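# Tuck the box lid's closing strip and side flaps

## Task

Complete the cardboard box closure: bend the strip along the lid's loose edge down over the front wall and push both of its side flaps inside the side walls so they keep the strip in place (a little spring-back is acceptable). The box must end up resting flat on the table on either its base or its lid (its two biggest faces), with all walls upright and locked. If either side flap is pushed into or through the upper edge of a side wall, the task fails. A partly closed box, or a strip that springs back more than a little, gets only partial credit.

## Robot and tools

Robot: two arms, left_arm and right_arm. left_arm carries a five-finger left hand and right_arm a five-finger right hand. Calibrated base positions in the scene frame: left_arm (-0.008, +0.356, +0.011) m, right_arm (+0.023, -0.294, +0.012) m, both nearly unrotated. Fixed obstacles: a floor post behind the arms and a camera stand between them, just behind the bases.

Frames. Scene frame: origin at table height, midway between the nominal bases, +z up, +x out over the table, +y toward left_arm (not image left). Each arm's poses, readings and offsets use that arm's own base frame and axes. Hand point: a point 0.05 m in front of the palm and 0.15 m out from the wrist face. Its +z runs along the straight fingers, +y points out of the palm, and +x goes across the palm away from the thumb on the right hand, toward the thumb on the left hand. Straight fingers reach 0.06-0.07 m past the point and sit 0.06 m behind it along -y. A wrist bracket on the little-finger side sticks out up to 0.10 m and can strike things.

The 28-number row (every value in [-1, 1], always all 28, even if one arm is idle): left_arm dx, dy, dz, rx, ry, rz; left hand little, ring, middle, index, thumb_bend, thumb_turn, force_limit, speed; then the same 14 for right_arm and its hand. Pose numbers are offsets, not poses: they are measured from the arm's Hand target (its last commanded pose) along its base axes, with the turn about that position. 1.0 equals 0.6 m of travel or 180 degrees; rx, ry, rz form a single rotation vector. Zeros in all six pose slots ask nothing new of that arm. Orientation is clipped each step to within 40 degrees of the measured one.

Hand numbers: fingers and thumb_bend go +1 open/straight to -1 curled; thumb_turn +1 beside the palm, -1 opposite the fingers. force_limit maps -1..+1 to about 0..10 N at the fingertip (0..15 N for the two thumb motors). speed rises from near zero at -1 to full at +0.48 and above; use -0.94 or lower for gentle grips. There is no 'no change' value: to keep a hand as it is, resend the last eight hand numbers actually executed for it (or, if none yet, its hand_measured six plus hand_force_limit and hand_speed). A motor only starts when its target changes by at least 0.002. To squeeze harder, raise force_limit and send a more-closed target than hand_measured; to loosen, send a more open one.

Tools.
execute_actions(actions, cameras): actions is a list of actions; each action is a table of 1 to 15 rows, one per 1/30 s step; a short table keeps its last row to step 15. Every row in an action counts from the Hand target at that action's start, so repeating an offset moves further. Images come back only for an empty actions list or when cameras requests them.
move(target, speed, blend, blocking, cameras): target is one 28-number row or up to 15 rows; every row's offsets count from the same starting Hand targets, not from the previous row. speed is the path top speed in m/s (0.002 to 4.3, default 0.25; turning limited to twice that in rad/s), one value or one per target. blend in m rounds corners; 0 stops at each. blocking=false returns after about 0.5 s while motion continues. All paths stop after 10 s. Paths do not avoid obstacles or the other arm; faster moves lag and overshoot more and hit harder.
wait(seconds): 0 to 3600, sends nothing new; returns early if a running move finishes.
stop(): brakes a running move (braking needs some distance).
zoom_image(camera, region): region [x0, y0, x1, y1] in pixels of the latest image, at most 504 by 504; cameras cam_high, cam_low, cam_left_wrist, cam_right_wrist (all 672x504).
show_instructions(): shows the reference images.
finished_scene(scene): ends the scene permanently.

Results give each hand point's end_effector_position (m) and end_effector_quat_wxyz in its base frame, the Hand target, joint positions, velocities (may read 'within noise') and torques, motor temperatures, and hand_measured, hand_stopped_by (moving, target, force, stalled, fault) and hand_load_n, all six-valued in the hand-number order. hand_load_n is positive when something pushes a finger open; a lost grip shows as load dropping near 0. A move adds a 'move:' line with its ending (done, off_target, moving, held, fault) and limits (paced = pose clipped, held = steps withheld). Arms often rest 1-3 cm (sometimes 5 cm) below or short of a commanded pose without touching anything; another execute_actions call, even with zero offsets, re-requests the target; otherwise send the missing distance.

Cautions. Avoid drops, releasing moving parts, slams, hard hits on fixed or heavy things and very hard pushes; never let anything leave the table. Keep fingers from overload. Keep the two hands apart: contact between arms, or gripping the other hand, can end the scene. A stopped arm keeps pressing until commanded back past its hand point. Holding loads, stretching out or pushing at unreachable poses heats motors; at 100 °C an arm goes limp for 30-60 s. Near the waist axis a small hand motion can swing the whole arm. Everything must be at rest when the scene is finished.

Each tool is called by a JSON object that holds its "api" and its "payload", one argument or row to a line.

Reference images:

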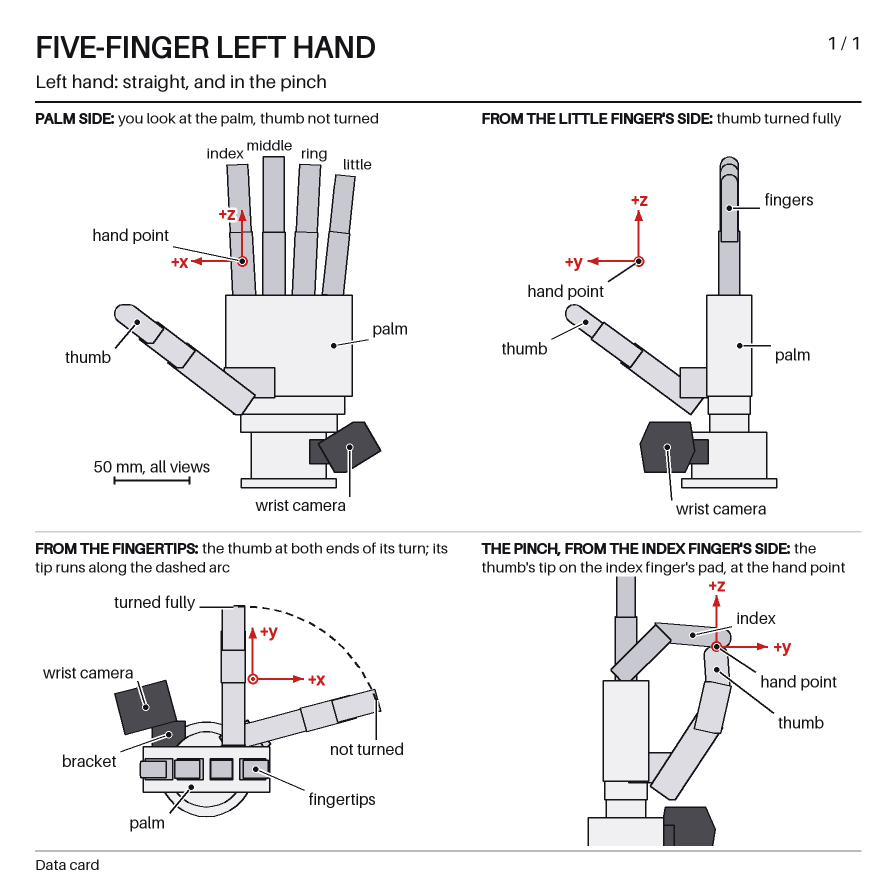

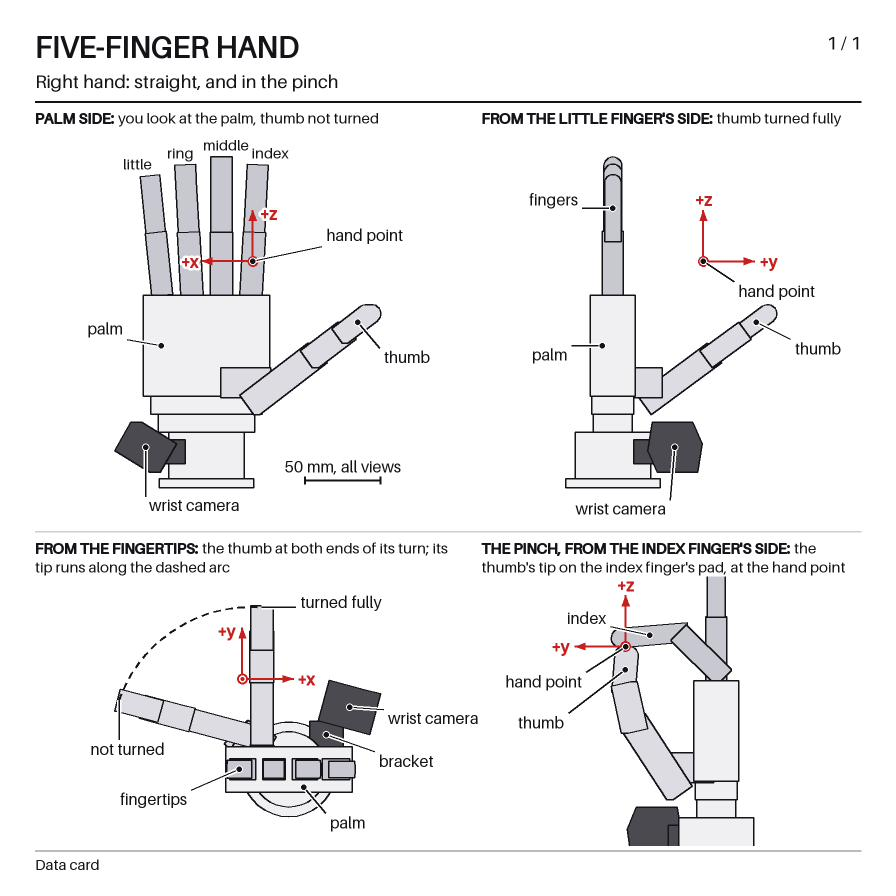

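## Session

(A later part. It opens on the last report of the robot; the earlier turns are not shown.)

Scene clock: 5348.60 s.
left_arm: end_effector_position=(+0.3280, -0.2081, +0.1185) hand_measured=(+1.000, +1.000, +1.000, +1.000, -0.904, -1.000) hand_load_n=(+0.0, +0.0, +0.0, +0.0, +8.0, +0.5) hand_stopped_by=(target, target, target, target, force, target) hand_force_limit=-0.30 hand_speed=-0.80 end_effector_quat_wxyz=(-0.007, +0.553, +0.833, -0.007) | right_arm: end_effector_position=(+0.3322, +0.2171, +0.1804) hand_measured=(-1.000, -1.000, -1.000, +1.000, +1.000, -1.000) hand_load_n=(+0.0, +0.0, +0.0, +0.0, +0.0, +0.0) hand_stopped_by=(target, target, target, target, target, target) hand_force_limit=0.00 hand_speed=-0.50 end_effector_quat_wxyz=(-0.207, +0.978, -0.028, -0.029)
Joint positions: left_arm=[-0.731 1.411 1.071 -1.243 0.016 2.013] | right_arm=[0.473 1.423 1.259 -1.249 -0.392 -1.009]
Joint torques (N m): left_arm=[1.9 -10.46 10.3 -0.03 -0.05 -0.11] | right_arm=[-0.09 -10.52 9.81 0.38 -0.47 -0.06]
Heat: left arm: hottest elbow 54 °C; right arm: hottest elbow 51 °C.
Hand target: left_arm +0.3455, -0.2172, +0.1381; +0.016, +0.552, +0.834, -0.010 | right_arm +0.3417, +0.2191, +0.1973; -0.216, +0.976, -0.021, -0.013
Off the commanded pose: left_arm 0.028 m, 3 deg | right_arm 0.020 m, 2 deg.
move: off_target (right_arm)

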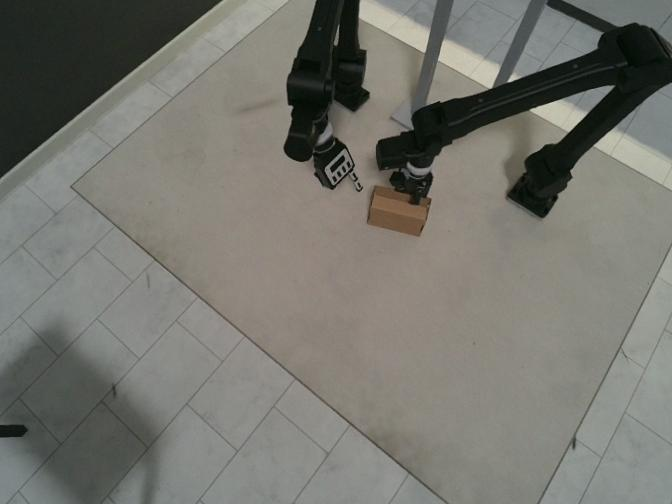

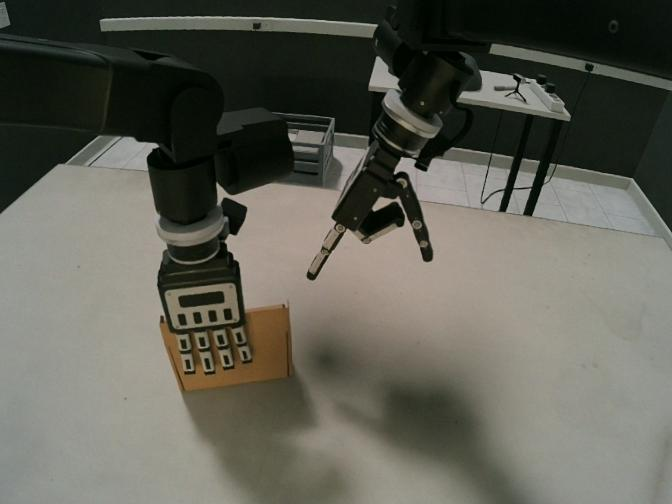

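{"api": "move", "payload": {
  "target": [
    [0,0,0,0,0,0,1,1,1,1,-0.95,-1,-0.3,-0.8, -0.0065,-0.0037,-0.102,0,0,0,-1,-1,-1,1,1,-1,0,-0.5],
    [0,0,0,0,0,0,1,1,1,1,-0.95,-1,-0.3,-0.8, -0.0065,0.0333,-0.105,0,0,0,-1,-1,-1,1,1,-1,0,-0.5]
  ],
  "speed": 0.04
}}

{"api": "move", "payload": {
  "target": [
    [0,0,0,0,0,0,1,1,1,1,-0.95,-1,-0.3,-0.8, -0.0088,0.0212,0.022,0,0,0,-1,-1,-1,1,1,-1,0,-0.5]
  ],
  "speed": 0.03,
  "cameras": ["cam_high","cam_low"]
}}

{"api": "zoom_image", "payload": {
  "camera": "cam_low",
  "region": [260, 270, 310, 320]
}}

{"api": "move", "payload": {
  "target": [
    [0,0,0,0,0,0,1,1,1,1,-0.95,-1,-0.3,-0.8, 0.015,-0.055,0.01,0,0,0,-1,-1,-1,1,1,-1,0,-0.5]
  ],
  "speed": 0.04,
  "cameras": ["cam_high","cam_low"]
}}

{"api": "zoom_image", "payload": {
  "camera": "cam_low",
  "region": [260, 270, 310, 320]
}}

{"api": "zoom_image", "payload": {
  "camera": "cam_high",
  "region": [350, 176, 386, 212]
}}

Scene clock: 5373.00 s.
left_arm: end_effector_position=(+0.3280, -0.2081, +0.1185) hand_measured=(+1.000, +1.000, +1.000, +1.000, -0.904, -1.000) hand_load_n=(+0.0, +0.0, +0.0, +0.0, +7.5, +0.5) hand_stopped_by=(target, target, target, target, force, target) hand_force_limit=-0.30 hand_speed=-0.80 end_effector_quat_wxyz=(-0.007, +0.553, +0.833, -0.007) | right_arm: end_effector_position=(+0.3290, +0.2316, +0.1319) hand_measured=(-1.000, -1.000, -1.000, +1.000, +1.000, -1.000) hand_load_n=(+0.0, +0.0, +0.0, +0.0, +0.0, +0.0) hand_stopped_by=(target, target, target, target, target, target) hand_force_limit=0.00 hand_speed=-0.50 end_effector_quat_wxyz=(-0.213, +0.977, -0.020, -0.022)
Joint positions: left_arm=[-0.731 1.411 1.071 -1.243 0.016 2.013] | right_arm=[0.507 1.448 1.155 -1.091 -0.39 -0.987]
Joint torques (N m): left_arm=[1.9 -10.46 10.32 -0.05 -0.05 -0.11] | right_arm=[0.85 -9.05 8.43 1.55 -0.21 0.18]
Heat: left arm: hottest elbow 54 °C; right arm: hottest elbow 53 °C.
Hand target: left_arm +0.3455, -0.2172, +0.1381; +0.016, +0.552, +0.834, -0.010 | right_arm +0.3377, +0.2392, +0.1344; -0.216, +0.976, -0.021, -0.013
Off the commanded pose: left_arm 0.028 m, 3 deg | right_arm 0.012 m, 1 deg.
move: off_target (right_arm)

Scene clock: 5374.03 s.
left_arm: end_effector_position=(+0.3280, -0.2081, +0.1185) hand_measured=(+1.000, +1.000, +1.000, +1.000, -0.904, -1.000) hand_load_n=(+0.0, +0.0, +0.0, +0.0, +7.5, +0.5) hand_stopped_by=(target, target, target, target, force, target) hand_force_limit=-0.30 hand_speed=-0.80 end_effector_quat_wxyz=(-0.007, +0.553, +0.833, -0.007) | right_arm: end_effector_position=(+0.3247, +0.2435, +0.1365) hand_measured=(-1.000, -1.000, -1.000, +1.000, +1.000, -1.000) hand_load_n=(+0.0, +0.0, +0.0, +0.0, +0.0, +0.0) hand_stopped_by=(target, target, target, target, target, target) hand_force_limit=0.00 hand_speed=-0.50 end_effector_quat_wxyz=(-0.212, +0.977, -0.021, -0.022)
Joint positions: left_arm=[-0.731 1.411 1.071 -1.243 0.016 2.013] | right_arm=[0.537 1.448 1.167 -1.091 -0.384 -0.953]
Joint torques (N m): left_arm=[1.96 -10.52 10.32 -0.05 -0.05 -0.11] | right_arm=[0.91 -9.7 9.57 0.68 -0.22 0.16]
Heat: left arm: hottest elbow 54 °C; right arm: hottest elbow 53 °C.
Hand target: left_arm +0.3455, -0.2172, +0.1381; +0.016, +0.552, +0.834, -0.010 | right_arm +0.3325, +0.2519, +0.1476; -0.216, +0.976, -0.021, -0.014
Off the commanded pose: left_arm 0.028 m, 3 deg | right_arm 0.016 m, 1 deg.
move: off_target (right_arm)

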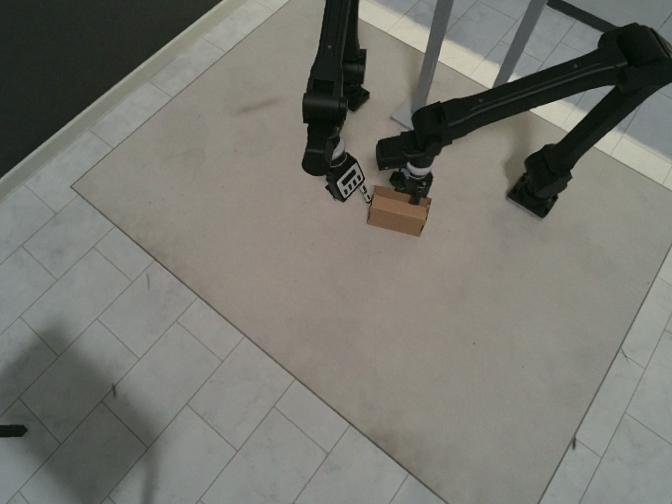

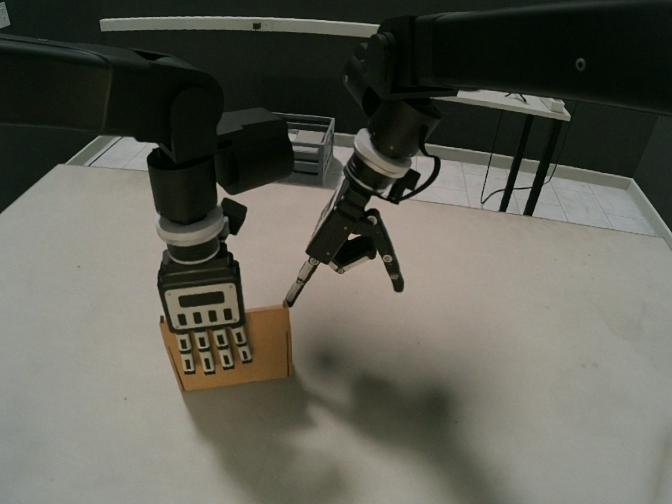

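Scaled by 10.080 from the camera's image (finer frame: 960x720).

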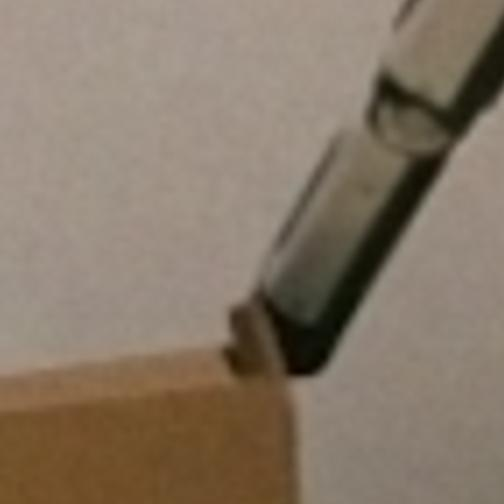

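Scene clock: 5375.40 s.
left_arm: end_effector_position=(+0.3280, -0.2081, +0.1185) hand_measured=(+1.000, +1.000, +1.000, +1.000, -0.904, -1.000) hand_load_n=(+0.0, +0.0, +0.0, +0.0, +7.5, +0.5) hand_stopped_by=(target, target, target, target, force, target) hand_force_limit=-0.30 hand_speed=-0.80 end_effector_quat_wxyz=(-0.007, +0.553, +0.833, -0.007) | right_arm: end_effector_position=(+0.3317, +0.2167, +0.1385) hand_measured=(-1.000, -1.000, -1.000, +1.000, +1.000, -1.000) hand_load_n=(+0.0, +0.0, +0.0, +0.0, +0.0, +0.0) hand_stopped_by=(target, target, target, target, target, target) hand_force_limit=0.00 hand_speed=-0.50 end_effector_quat_wxyz=(-0.208, +0.977, -0.027, -0.027)
Joint positions: left_arm=[-0.731 1.411 1.071 -1.243 0.016 2.013] | right_arm=[0.473 1.442 1.167 -1.133 -0.392 -1.01]
Joint torques (N m): left_arm=[1.96 -10.46 10.3 -0.05 -0.05 -0.11] | right_arm=[-0.09 -10.64 9.35 0.38 -0.47 -0.07]
Heat: left arm: hottest elbow 54 °C; right arm: hottest elbow 53 °C.
Hand target: left_arm +0.3455, -0.2172, +0.1381; +0.016, +0.552, +0.834, -0.010 | right_arm +0.3415, +0.2189, +0.1535; -0.216, +0.976, -0.021, -0.013
Off the commanded pose: left_arm 0.028 m, 3 deg | right_arm 0.018 m, 2 deg.
move: off_target (right_arm)

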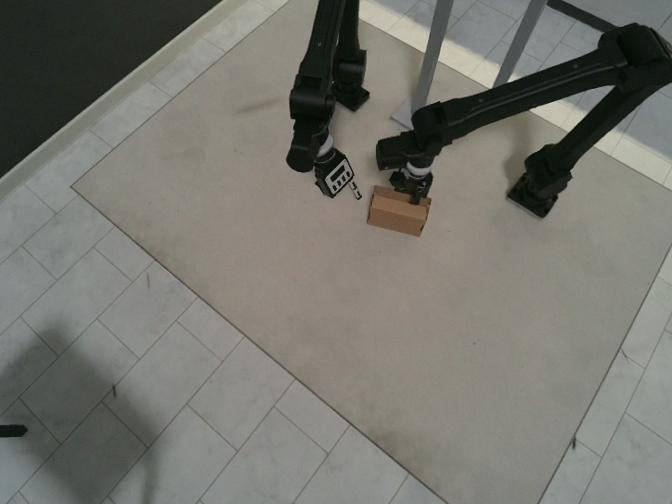

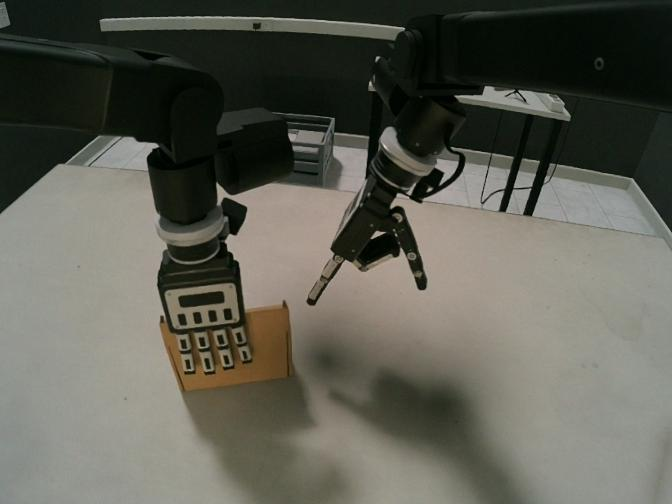

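Scaled by 10.080 from the camera's image (finer frame: 960x720).

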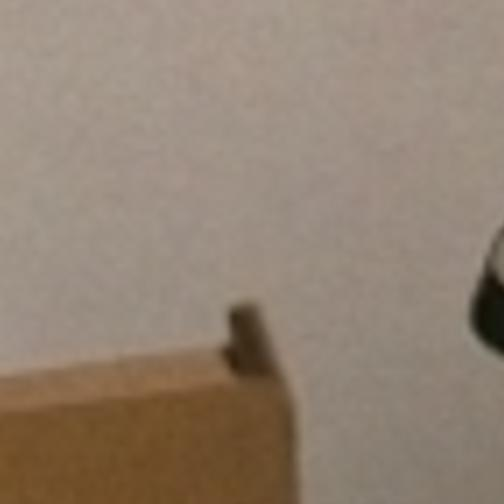

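Scaled by 14.000 from the camera's image (finer frame: 960x720).

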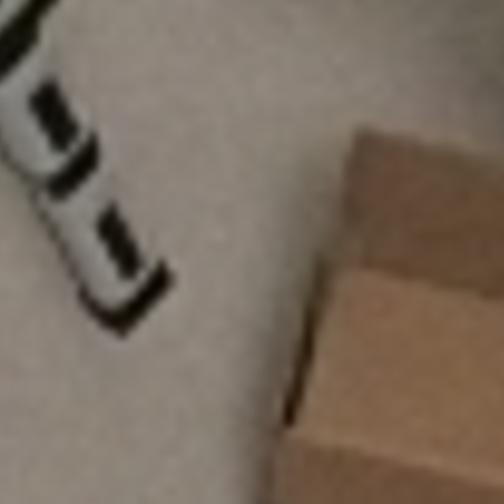

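{"api": "move", "payload": {
  "target": [
    [0,0,0,0,0,0,1,1,1,1,0.8,-1,-0.3,-0.8, 0.0,-0.06,0.02,0,0,0,-1,-1,-1,1,1,-1,0,-0.5]
  ],
  "speed": 0.05,
  "cameras": ["cam_high","cam_low","cam_right_wrist"]
}}

{"api": "zoom_image", "payload": {
  "camera": "cam_high",
  "region": [350, 170, 440, 240]
}}

Scene clock: 5401.53 s.
left_arm: end_effector_position=(+0.3280, -0.2081, +0.1185) hand_measured=(+1.000, +1.000, +1.000, +1.000, +0.724, -1.000) hand_load_n=(+0.0, +0.0, +0.0, -0.5, +0.0, +0.0) hand_stopped_by=(target, target, target, target, moving, target) hand_force_limit=-0.30 hand_speed=-0.80 end_effector_quat_wxyz=(-0.007, +0.553, +0.833, -0.007) | right_arm: end_effector_position=(+0.3344, +0.1824, +0.1534) hand_measured=(-1.000, -1.000, -1.000, +1.000, +1.000, -1.000) hand_load_n=(+0.0, +0.0, +0.0, +0.0, +0.0, +0.0) hand_stopped_by=(target, target, target, target, target, target) hand_force_limit=0.00 hand_speed=-0.50 end_effector_quat_wxyz=(-0.211, +0.977, -0.026, -0.024)
Joint positions: left_arm=[-0.731 1.411 1.071 -1.243 0.016 2.013] | right_arm=[0.394 1.402 1.167 -1.199 -0.406 -1.095]
Joint torques (N m): left_arm=[1.96 -10.46 10.32 -0.02 -0.06 -0.11] | right_arm=[-0.03 -9.99 8.9 0.35 -0.48 -0.06]
Heat: left arm: hottest elbow 54 °C; right arm: hottest elbow 52 °C.
Hand target: left_arm +0.3455, -0.2172, +0.1381; +0.016, +0.552, +0.834, -0.010 | right_arm +0.3414, +0.1830, +0.1655; -0.216, +0.976, -0.021, -0.014
Off the commanded pose: left_arm 0.028 m, 3 deg | right_arm 0.014 m, 2 deg.
move: moving (left_arm; no rest 5 s after the path's end), off_target (right_arm)

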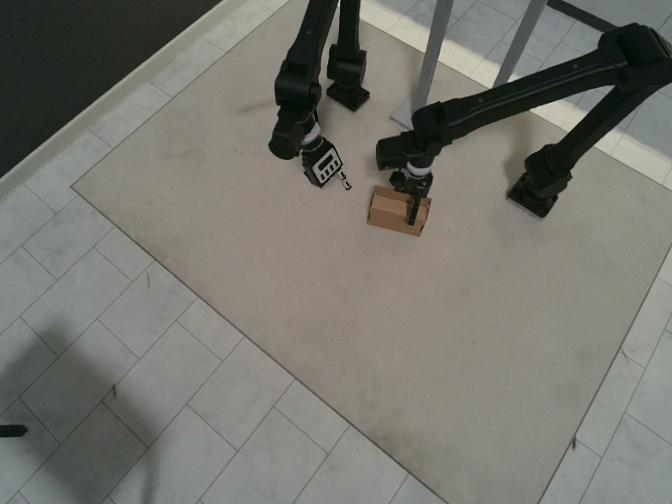

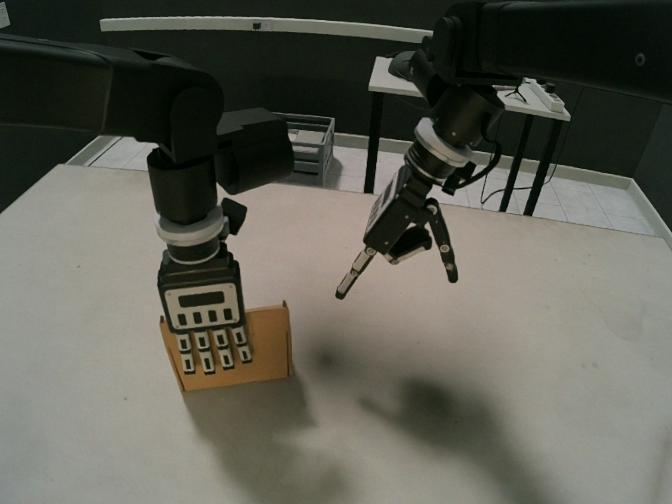

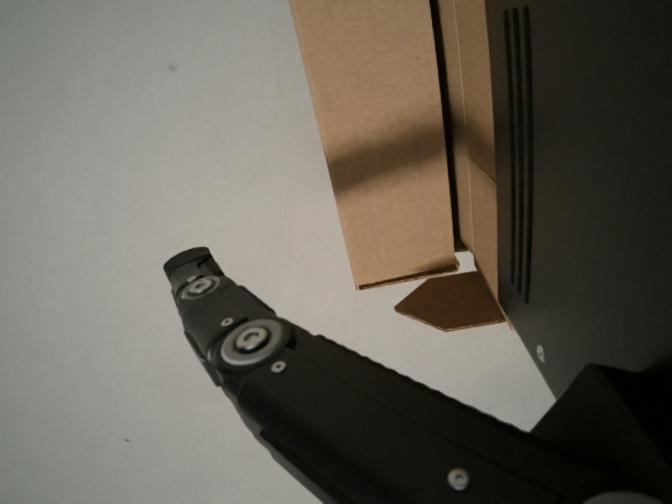

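Scaled by 5.600 from the camera's image (finer frame: 960x720).

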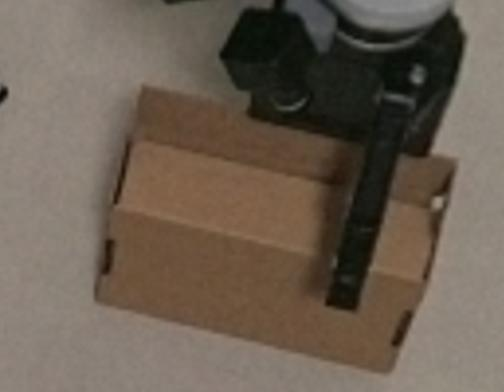

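{"api": "zoom_image", "payload": {
  "camera": "cam_right_wrist",
  "region": [330, 200, 530, 360]
}}

{"api": "zoom_image", "payload": {
  "camera": "cam_low",
  "region": [260, 270, 310, 320]
}}

{"api": "zoom_image", "payload": {
  "camera": "cam_high",
  "region": [360, 176, 396, 212]
}}

Scaled by 2.520 from the camera's image (finer frame: 960x720).

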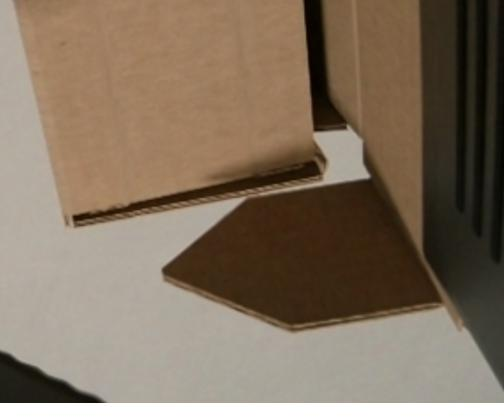

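Scaled by 10.080 from the camera's image (finer frame: 960x720).

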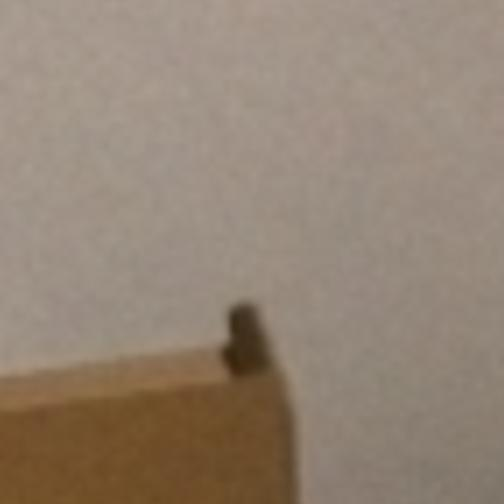

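Scaled by 14.000 from the camera's image (finer frame: 960x720).

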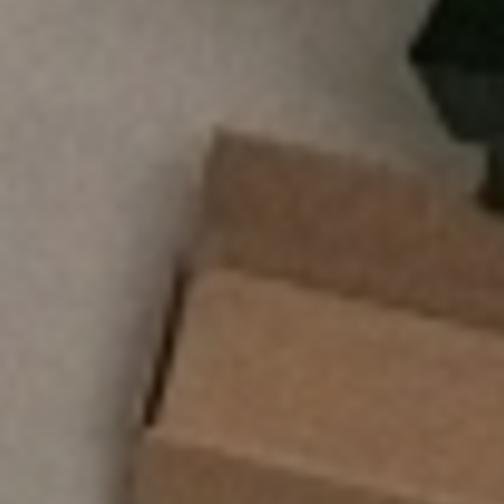

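{"api": "move", "payload": {
  "target": [
    [-0.075,-0.022,-0.028,0,0,0,1,1,1,1,0.8,-1,-0.3,-0.8, 0,0,0,0,0,0,-1,-1,-1,1,1,-1,0,-0.5]
  ],
  "speed": 0.05,
  "cameras": ["cam_high","cam_low","cam_right_wrist"]
}}

{"api": "zoom_image", "payload": {
  "camera": "cam_high",
  "region": [350, 170, 440, 240]
}}

Scene clock: 5414.63 s.
left_arm: end_effector_position=(+0.3022, -0.2276, +0.1175) hand_measured=(+1.000, +1.000, +1.000, +1.000, +0.800, -1.000) hand_load_n=(+0.0, +0.0, +0.0, +0.0, -0.5, +0.0) hand_stopped_by=(target, target, target, target, target, target) hand_force_limit=-0.30 hand_speed=-0.80 end_effector_quat_wxyz=(+0.005, +0.555, +0.832, -0.009) | right_arm: end_effector_position=(+0.3344, +0.1824, +0.1534) hand_measured=(-1.000, -1.000, -1.000, +1.000, +1.000, -1.000) hand_load_n=(+0.0, +0.0, +0.0, +0.0, +0.0, +0.0) hand_stopped_by=(target, target, target, target, target, target) hand_force_limit=0.00 hand_speed=-0.50 end_effector_quat_wxyz=(-0.211, +0.977, -0.026, -0.024)
Joint positions: left_arm=[-0.815 1.381 1.038 -1.214 0.016 1.932] | right_arm=[0.394 1.402 1.167 -1.199 -0.406 -1.095]
Joint torques (N m): left_arm=[0.03 -11.16 6.41 0.64 -0.17 -0.38] | right_arm=[-0.09 -9.99 8.9 0.34 -0.48 -0.06]
Heat: left arm: hottest elbow 54 °C; right arm: hottest elbow 52 °C.
Hand target: left_arm +0.3004, -0.2304, +0.1212; +0.016, +0.552, +0.834, -0.010 | right_arm +0.3414, +0.1830, +0.1655; -0.216, +0.976, -0.021, -0.014
Off the commanded pose: left_arm 0.005 m, 1 deg | right_arm 0.014 m, 2 deg.
move: done

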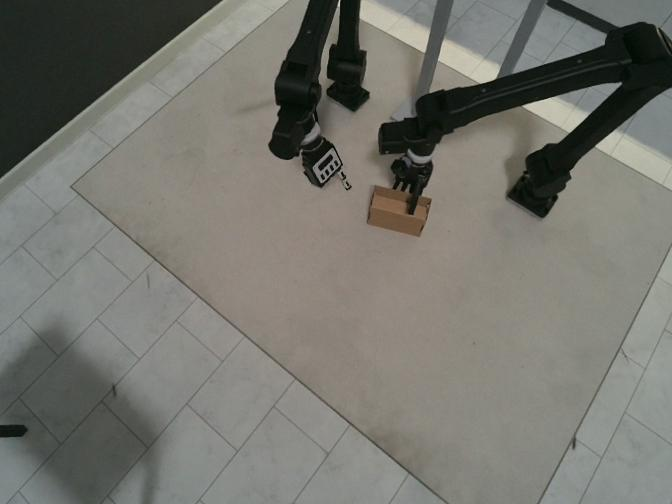

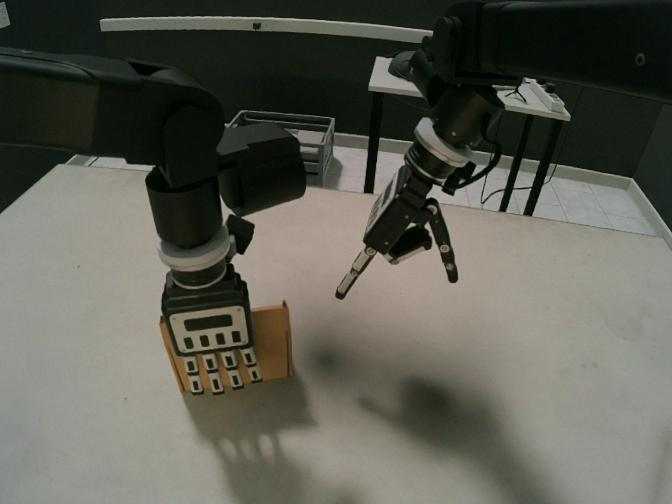

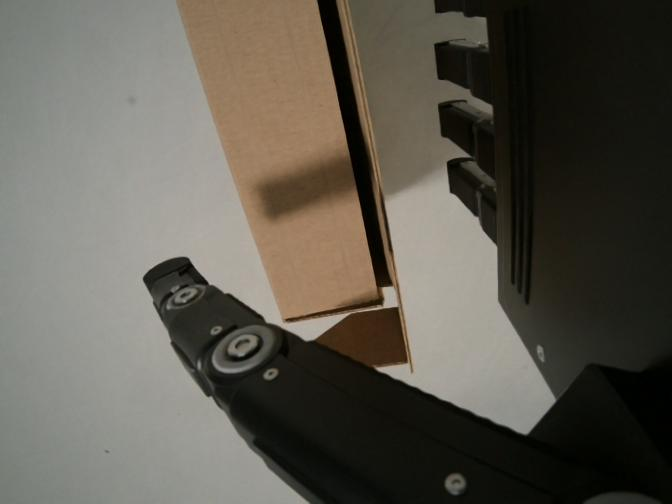

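Scaled by 5.600 from the camera's image (finer frame: 960x720).

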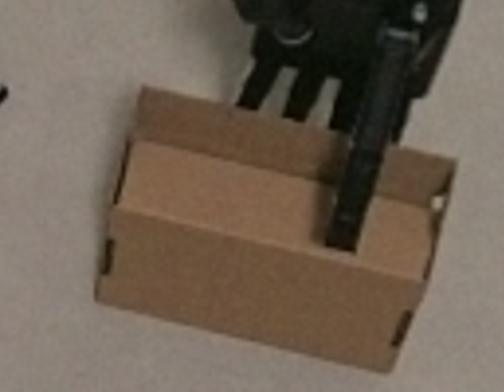

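{"api": "move", "payload": {
  "target": [
    [0,0,-0.0703,0,0,0,1,1,1,1,0.8,-1,-0.3,-0.8, 0,0,0,0,0,0,-1,-1,-1,1,1,-1,0,-0.5]
  ],
  "speed": 0.04,
  "cameras": ["cam_high","cam_low","cam_right_wrist"]
}}

{"api": "zoom_image", "payload": {
  "camera": "cam_high",
  "region": [350, 170, 440, 240]
}}

{"api": "zoom_image", "payload": {
  "camera": "cam_low",
  "region": [130, 260, 310, 400]
}}

Scene clock: 5441.60 s.
left_arm: end_effector_position=(+0.3026, -0.2279, +0.0827) hand_measured=(+1.000, +1.000, +1.000, +1.000, +0.800, -1.000) hand_load_n=(+0.0, +0.0, +0.0, +0.0, -0.5, +0.0) hand_stopped_by=(target, target, target, target, target, target) hand_force_limit=-0.30 hand_speed=-0.80 end_effector_quat_wxyz=(+0.015, +0.554, +0.832, -0.012) | right_arm: end_effector_position=(+0.3344, +0.1824, +0.1534) hand_measured=(-1.000, -1.000, -1.000, +1.000, +1.000, -1.000) hand_load_n=(+0.0, +0.0, +0.0, +0.0, +0.0, +0.0) hand_stopped_by=(target, target, target, target, target, target) hand_force_limit=0.00 hand_speed=-0.50 end_effector_quat_wxyz=(-0.211, +0.977, -0.026, -0.024)
Joint positions: left_arm=[-0.815 1.405 0.963 -1.094 0.016 1.931] | right_arm=[0.394 1.402 1.167 -1.199 -0.406 -1.095]
Joint torques (N m): left_arm=[0.03 -9.41 6.15 0.69 -0.19 -0.37] | right_arm=[-0.09 -9.99 8.9 0.34 -0.48 -0.06]
Heat: left arm: hottest elbow 53 °C; right arm: hottest elbow 52 °C.
Hand target: left_arm +0.3004, -0.2304, +0.0791; +0.016, +0.552, +0.834, -0.010 | right_arm +0.3414, +0.1830, +0.1655; -0.216, +0.976, -0.021, -0.014
Off the commanded pose: left_arm 0.005 m, 0 deg | right_arm 0.014 m, 2 deg.
move: done

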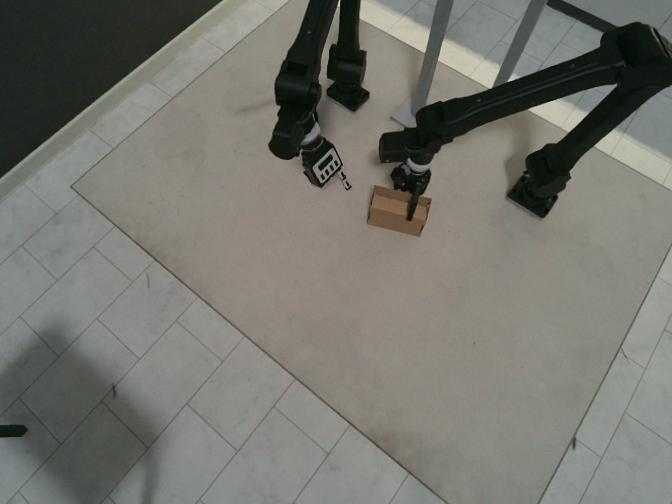

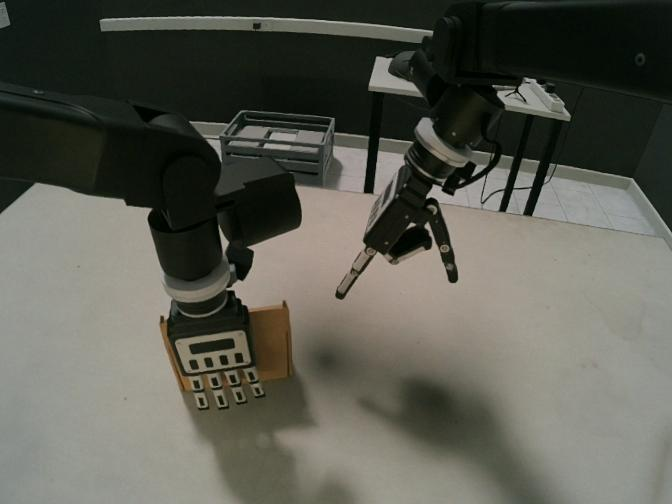

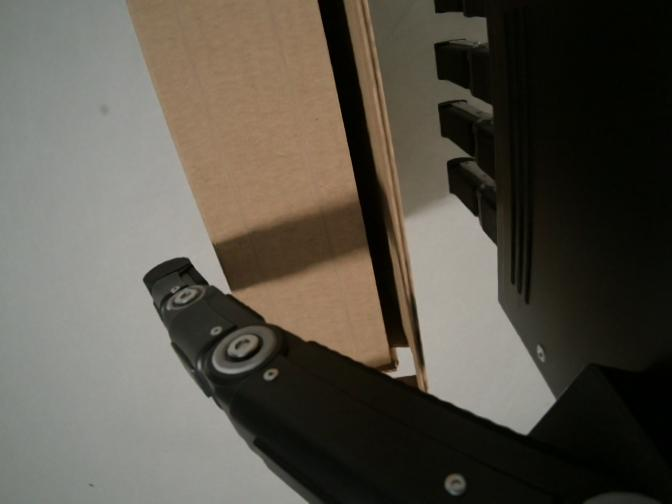

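Scaled by 5.600 from the camera's image (finer frame: 960x720).

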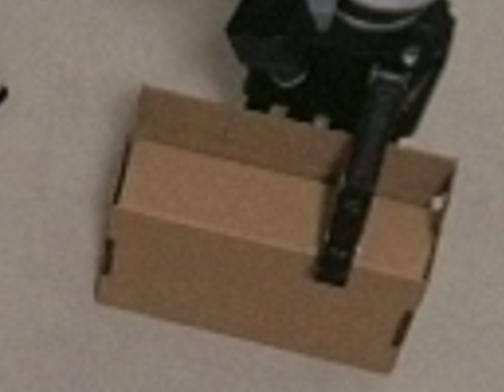

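Scaled by 2.800 from the camera's image (finer frame: 960x720).

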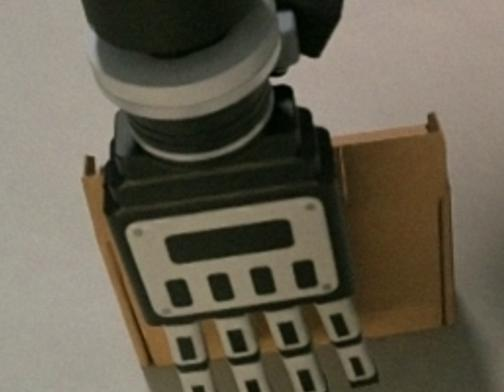

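{"api": "move", "payload": {
  "target": [
    [0.0377,0.0248,-0.0018,0,0,0,1,1,1,1,0.8,-1,-0.3,-0.8, 0,0,0,0,0,0,-1,-1,-1,1,1,-1,0,-0.5]
  ],
  "speed": 0.03,
  "cameras": ["cam_high","cam_low","cam_right_wrist"]
}}

{"api": "zoom_image", "payload": {
  "camera": "cam_high",
  "region": [350, 170, 440, 240]
}}

{"api": "zoom_image", "payload": {
  "camera": "cam_right_wrist",
  "region": [280, 150, 530, 400]
}}

Scene clock: 5448.77 s.
left_arm: end_effector_position=(+0.3152, -0.2138, +0.0784) hand_measured=(+1.000, +1.000, +1.000, +1.000, +0.800, -1.000) hand_load_n=(+0.0, +0.0, +0.0, +0.0, -0.5, +0.0) hand_stopped_by=(target, target, target, target, target, target) hand_force_limit=-0.30 hand_speed=-0.80 end_effector_quat_wxyz=(+0.010, +0.550, +0.835, -0.010) | right_arm: end_effector_position=(+0.3344, +0.1824, +0.1534) hand_measured=(-1.000, -1.000, -1.000, +1.000, +1.000, -1.000) hand_load_n=(+0.0, +0.0, +0.0, +0.0, +0.0, +0.0) hand_stopped_by=(target, target, target, target, target, target) hand_force_limit=0.00 hand_speed=-0.50 end_effector_quat_wxyz=(-0.211, +0.977, -0.026, -0.024)
Joint positions: left_arm=[-0.765 1.417 0.963 -1.094 0.016 1.97] | right_arm=[0.394 1.402 1.167 -1.199 -0.406 -1.095]
Joint torques (N m): left_arm=[1.73 -9.23 6.95 0.73 -0.09 -0.04] | right_arm=[-0.15 -9.99 8.9 0.34 -0.48 -0.06]
Heat: left arm: hottest elbow 52 °C; right arm: hottest elbow 52 °C.
Hand target: left_arm +0.3230, -0.2155, +0.0780; +0.016, +0.552, +0.834, -0.010 | right_arm +0.3414, +0.1830, +0.1655; -0.216, +0.976, -0.021, -0.014
Off the commanded pose: left_arm 0.008 m, 1 deg | right_arm 0.014 m, 2 deg.
move: done

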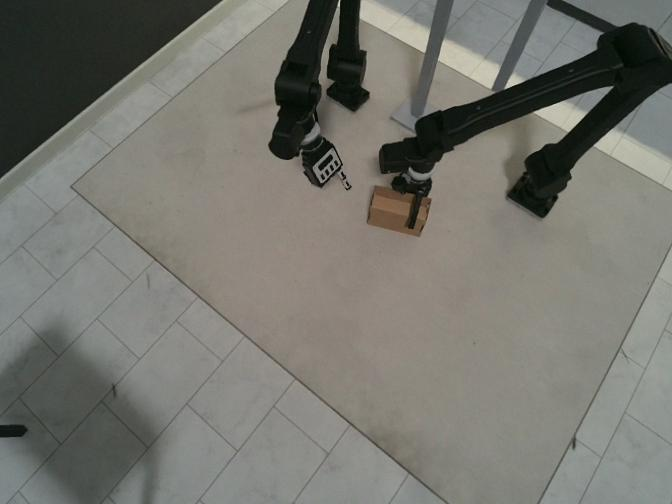

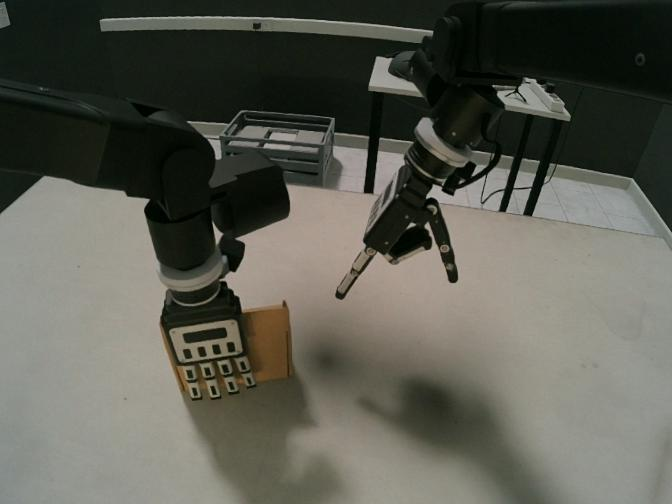

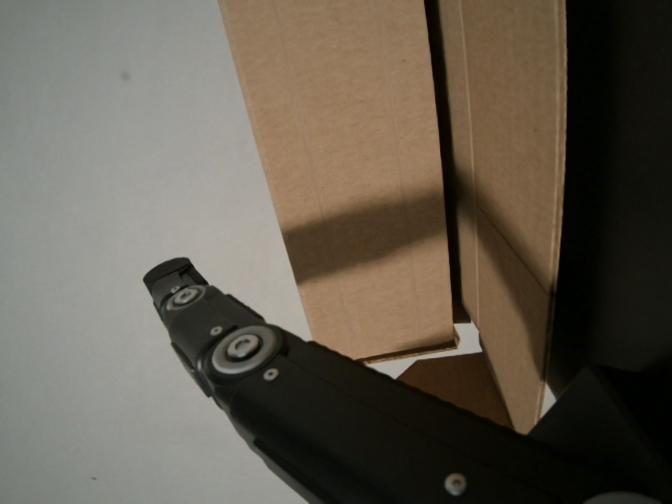

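Scaled by 5.600 from the camera's image (finer frame: 960x720).

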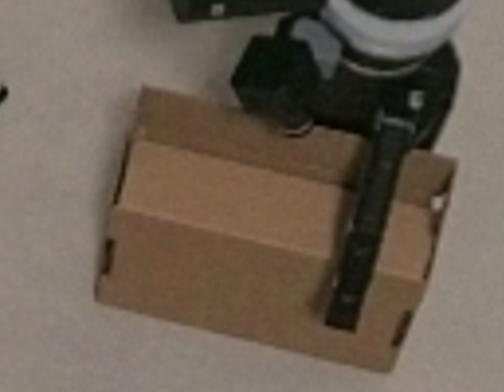

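Scaled by 2.016 from the camera's image (finer frame: 960x720).

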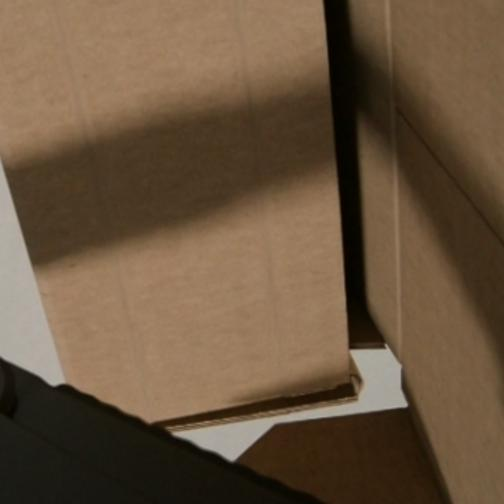

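{"api": "move", "payload": {
  "target": [
    [0.0148,0.0055,0,0,0,0,1,1,1,1,0.8,-1,-0.3,-0.8, 0,0,0,0,0,0,-1,-1,-1,1,1,-1,0,-0.5]
  ],
  "speed": 0.02,
  "cameras": ["cam_high","cam_low","cam_right_wrist"]
}}

{"api": "zoom_image", "payload": {
  "camera": "cam_high",
  "region": [350, 170, 440, 240]
}}

{"api": "zoom_image", "payload": {
  "camera": "cam_right_wrist",
  "region": [280, 150, 530, 400]
}}

Scene clock: 5455.90 s.
left_arm: end_effector_position=(+0.3203, -0.2078, +0.0746) hand_measured=(+1.000, +1.000, +1.000, +1.000, +0.800, -1.000) hand_load_n=(+0.0, +0.0, +0.0, +0.0, -0.5, +0.0) hand_stopped_by=(target, target, target, target, target, target) hand_force_limit=-0.30 hand_speed=-0.80 end_effector_quat_wxyz=(+0.005, +0.551, +0.835, -0.009) | right_arm: end_effector_position=(+0.3344, +0.1824, +0.1534) hand_measured=(-1.000, -1.000, -1.000, +1.000, +1.000, -1.000) hand_load_n=(+0.0, +0.0, +0.0, +0.0, +0.0, +0.0) hand_stopped_by=(target, target, target, target, target, target) hand_force_limit=0.00 hand_speed=-0.50 end_effector_quat_wxyz=(-0.211, +0.977, -0.026, -0.024)
Joint positions: left_arm=[-0.744 1.428 0.963 -1.094 0.016 1.993] | right_arm=[0.394 1.402 1.167 -1.199 -0.406 -1.095]
Joint torques (N m): left_arm=[1.9 -9.35 7.66 0.68 -0.07 -0.03] | right_arm=[-0.09 -9.99 8.9 0.34 -0.48 -0.06]
Heat: left arm: hottest elbow 51 °C; right arm: hottest elbow 52 °C.
Hand target: left_arm +0.3319, -0.2122, +0.0780; +0.016, +0.552, +0.834, -0.010 | right_arm +0.3414, +0.1830, +0.1655; -0.216, +0.976, -0.021, -0.014
Off the commanded pose: left_arm 0.013 m, 1 deg | right_arm 0.014 m, 2 deg.
move: off_target (left_arm)

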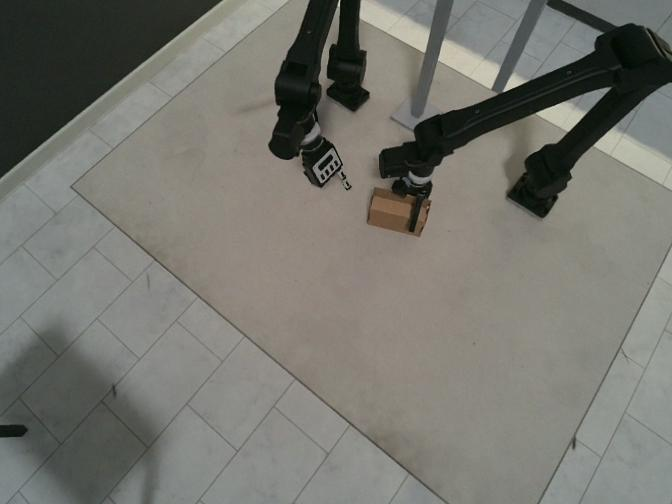

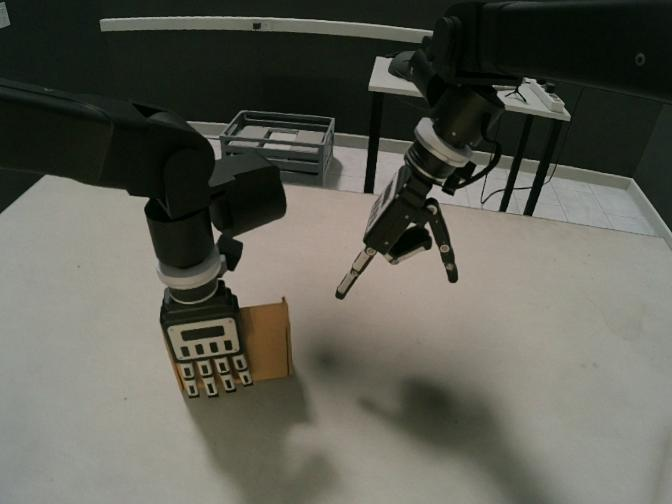

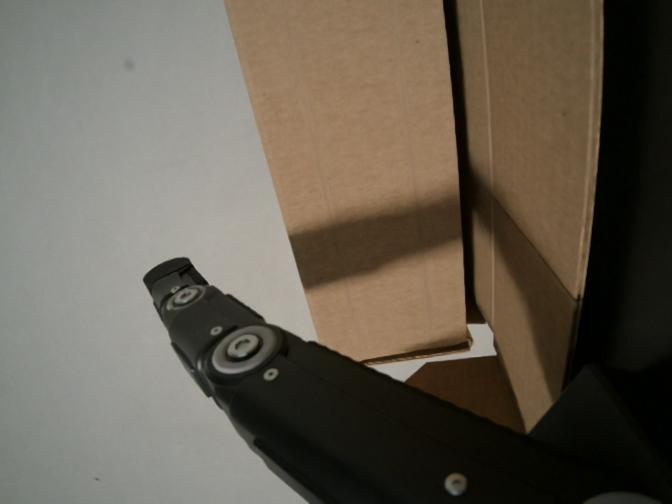

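Scaled by 5.600 from the camera's image (finer frame: 960x720).

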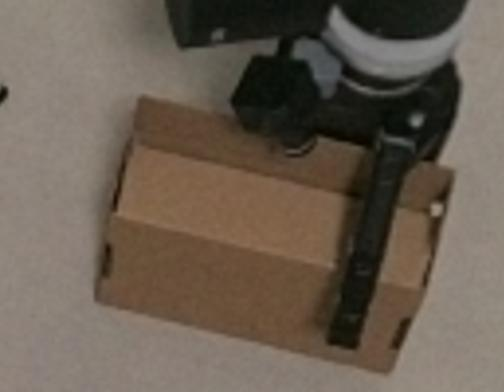

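Scaled by 2.016 from the camera's image (finer frame: 960x720).

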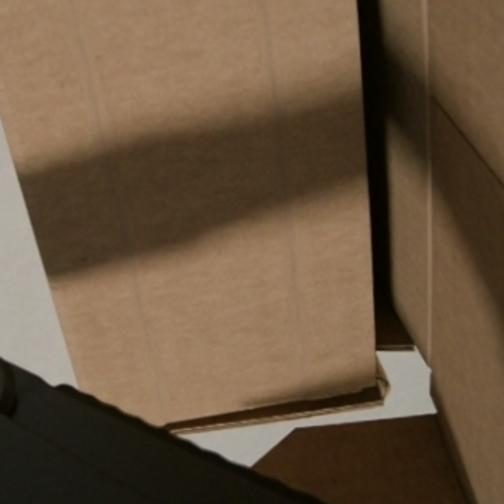

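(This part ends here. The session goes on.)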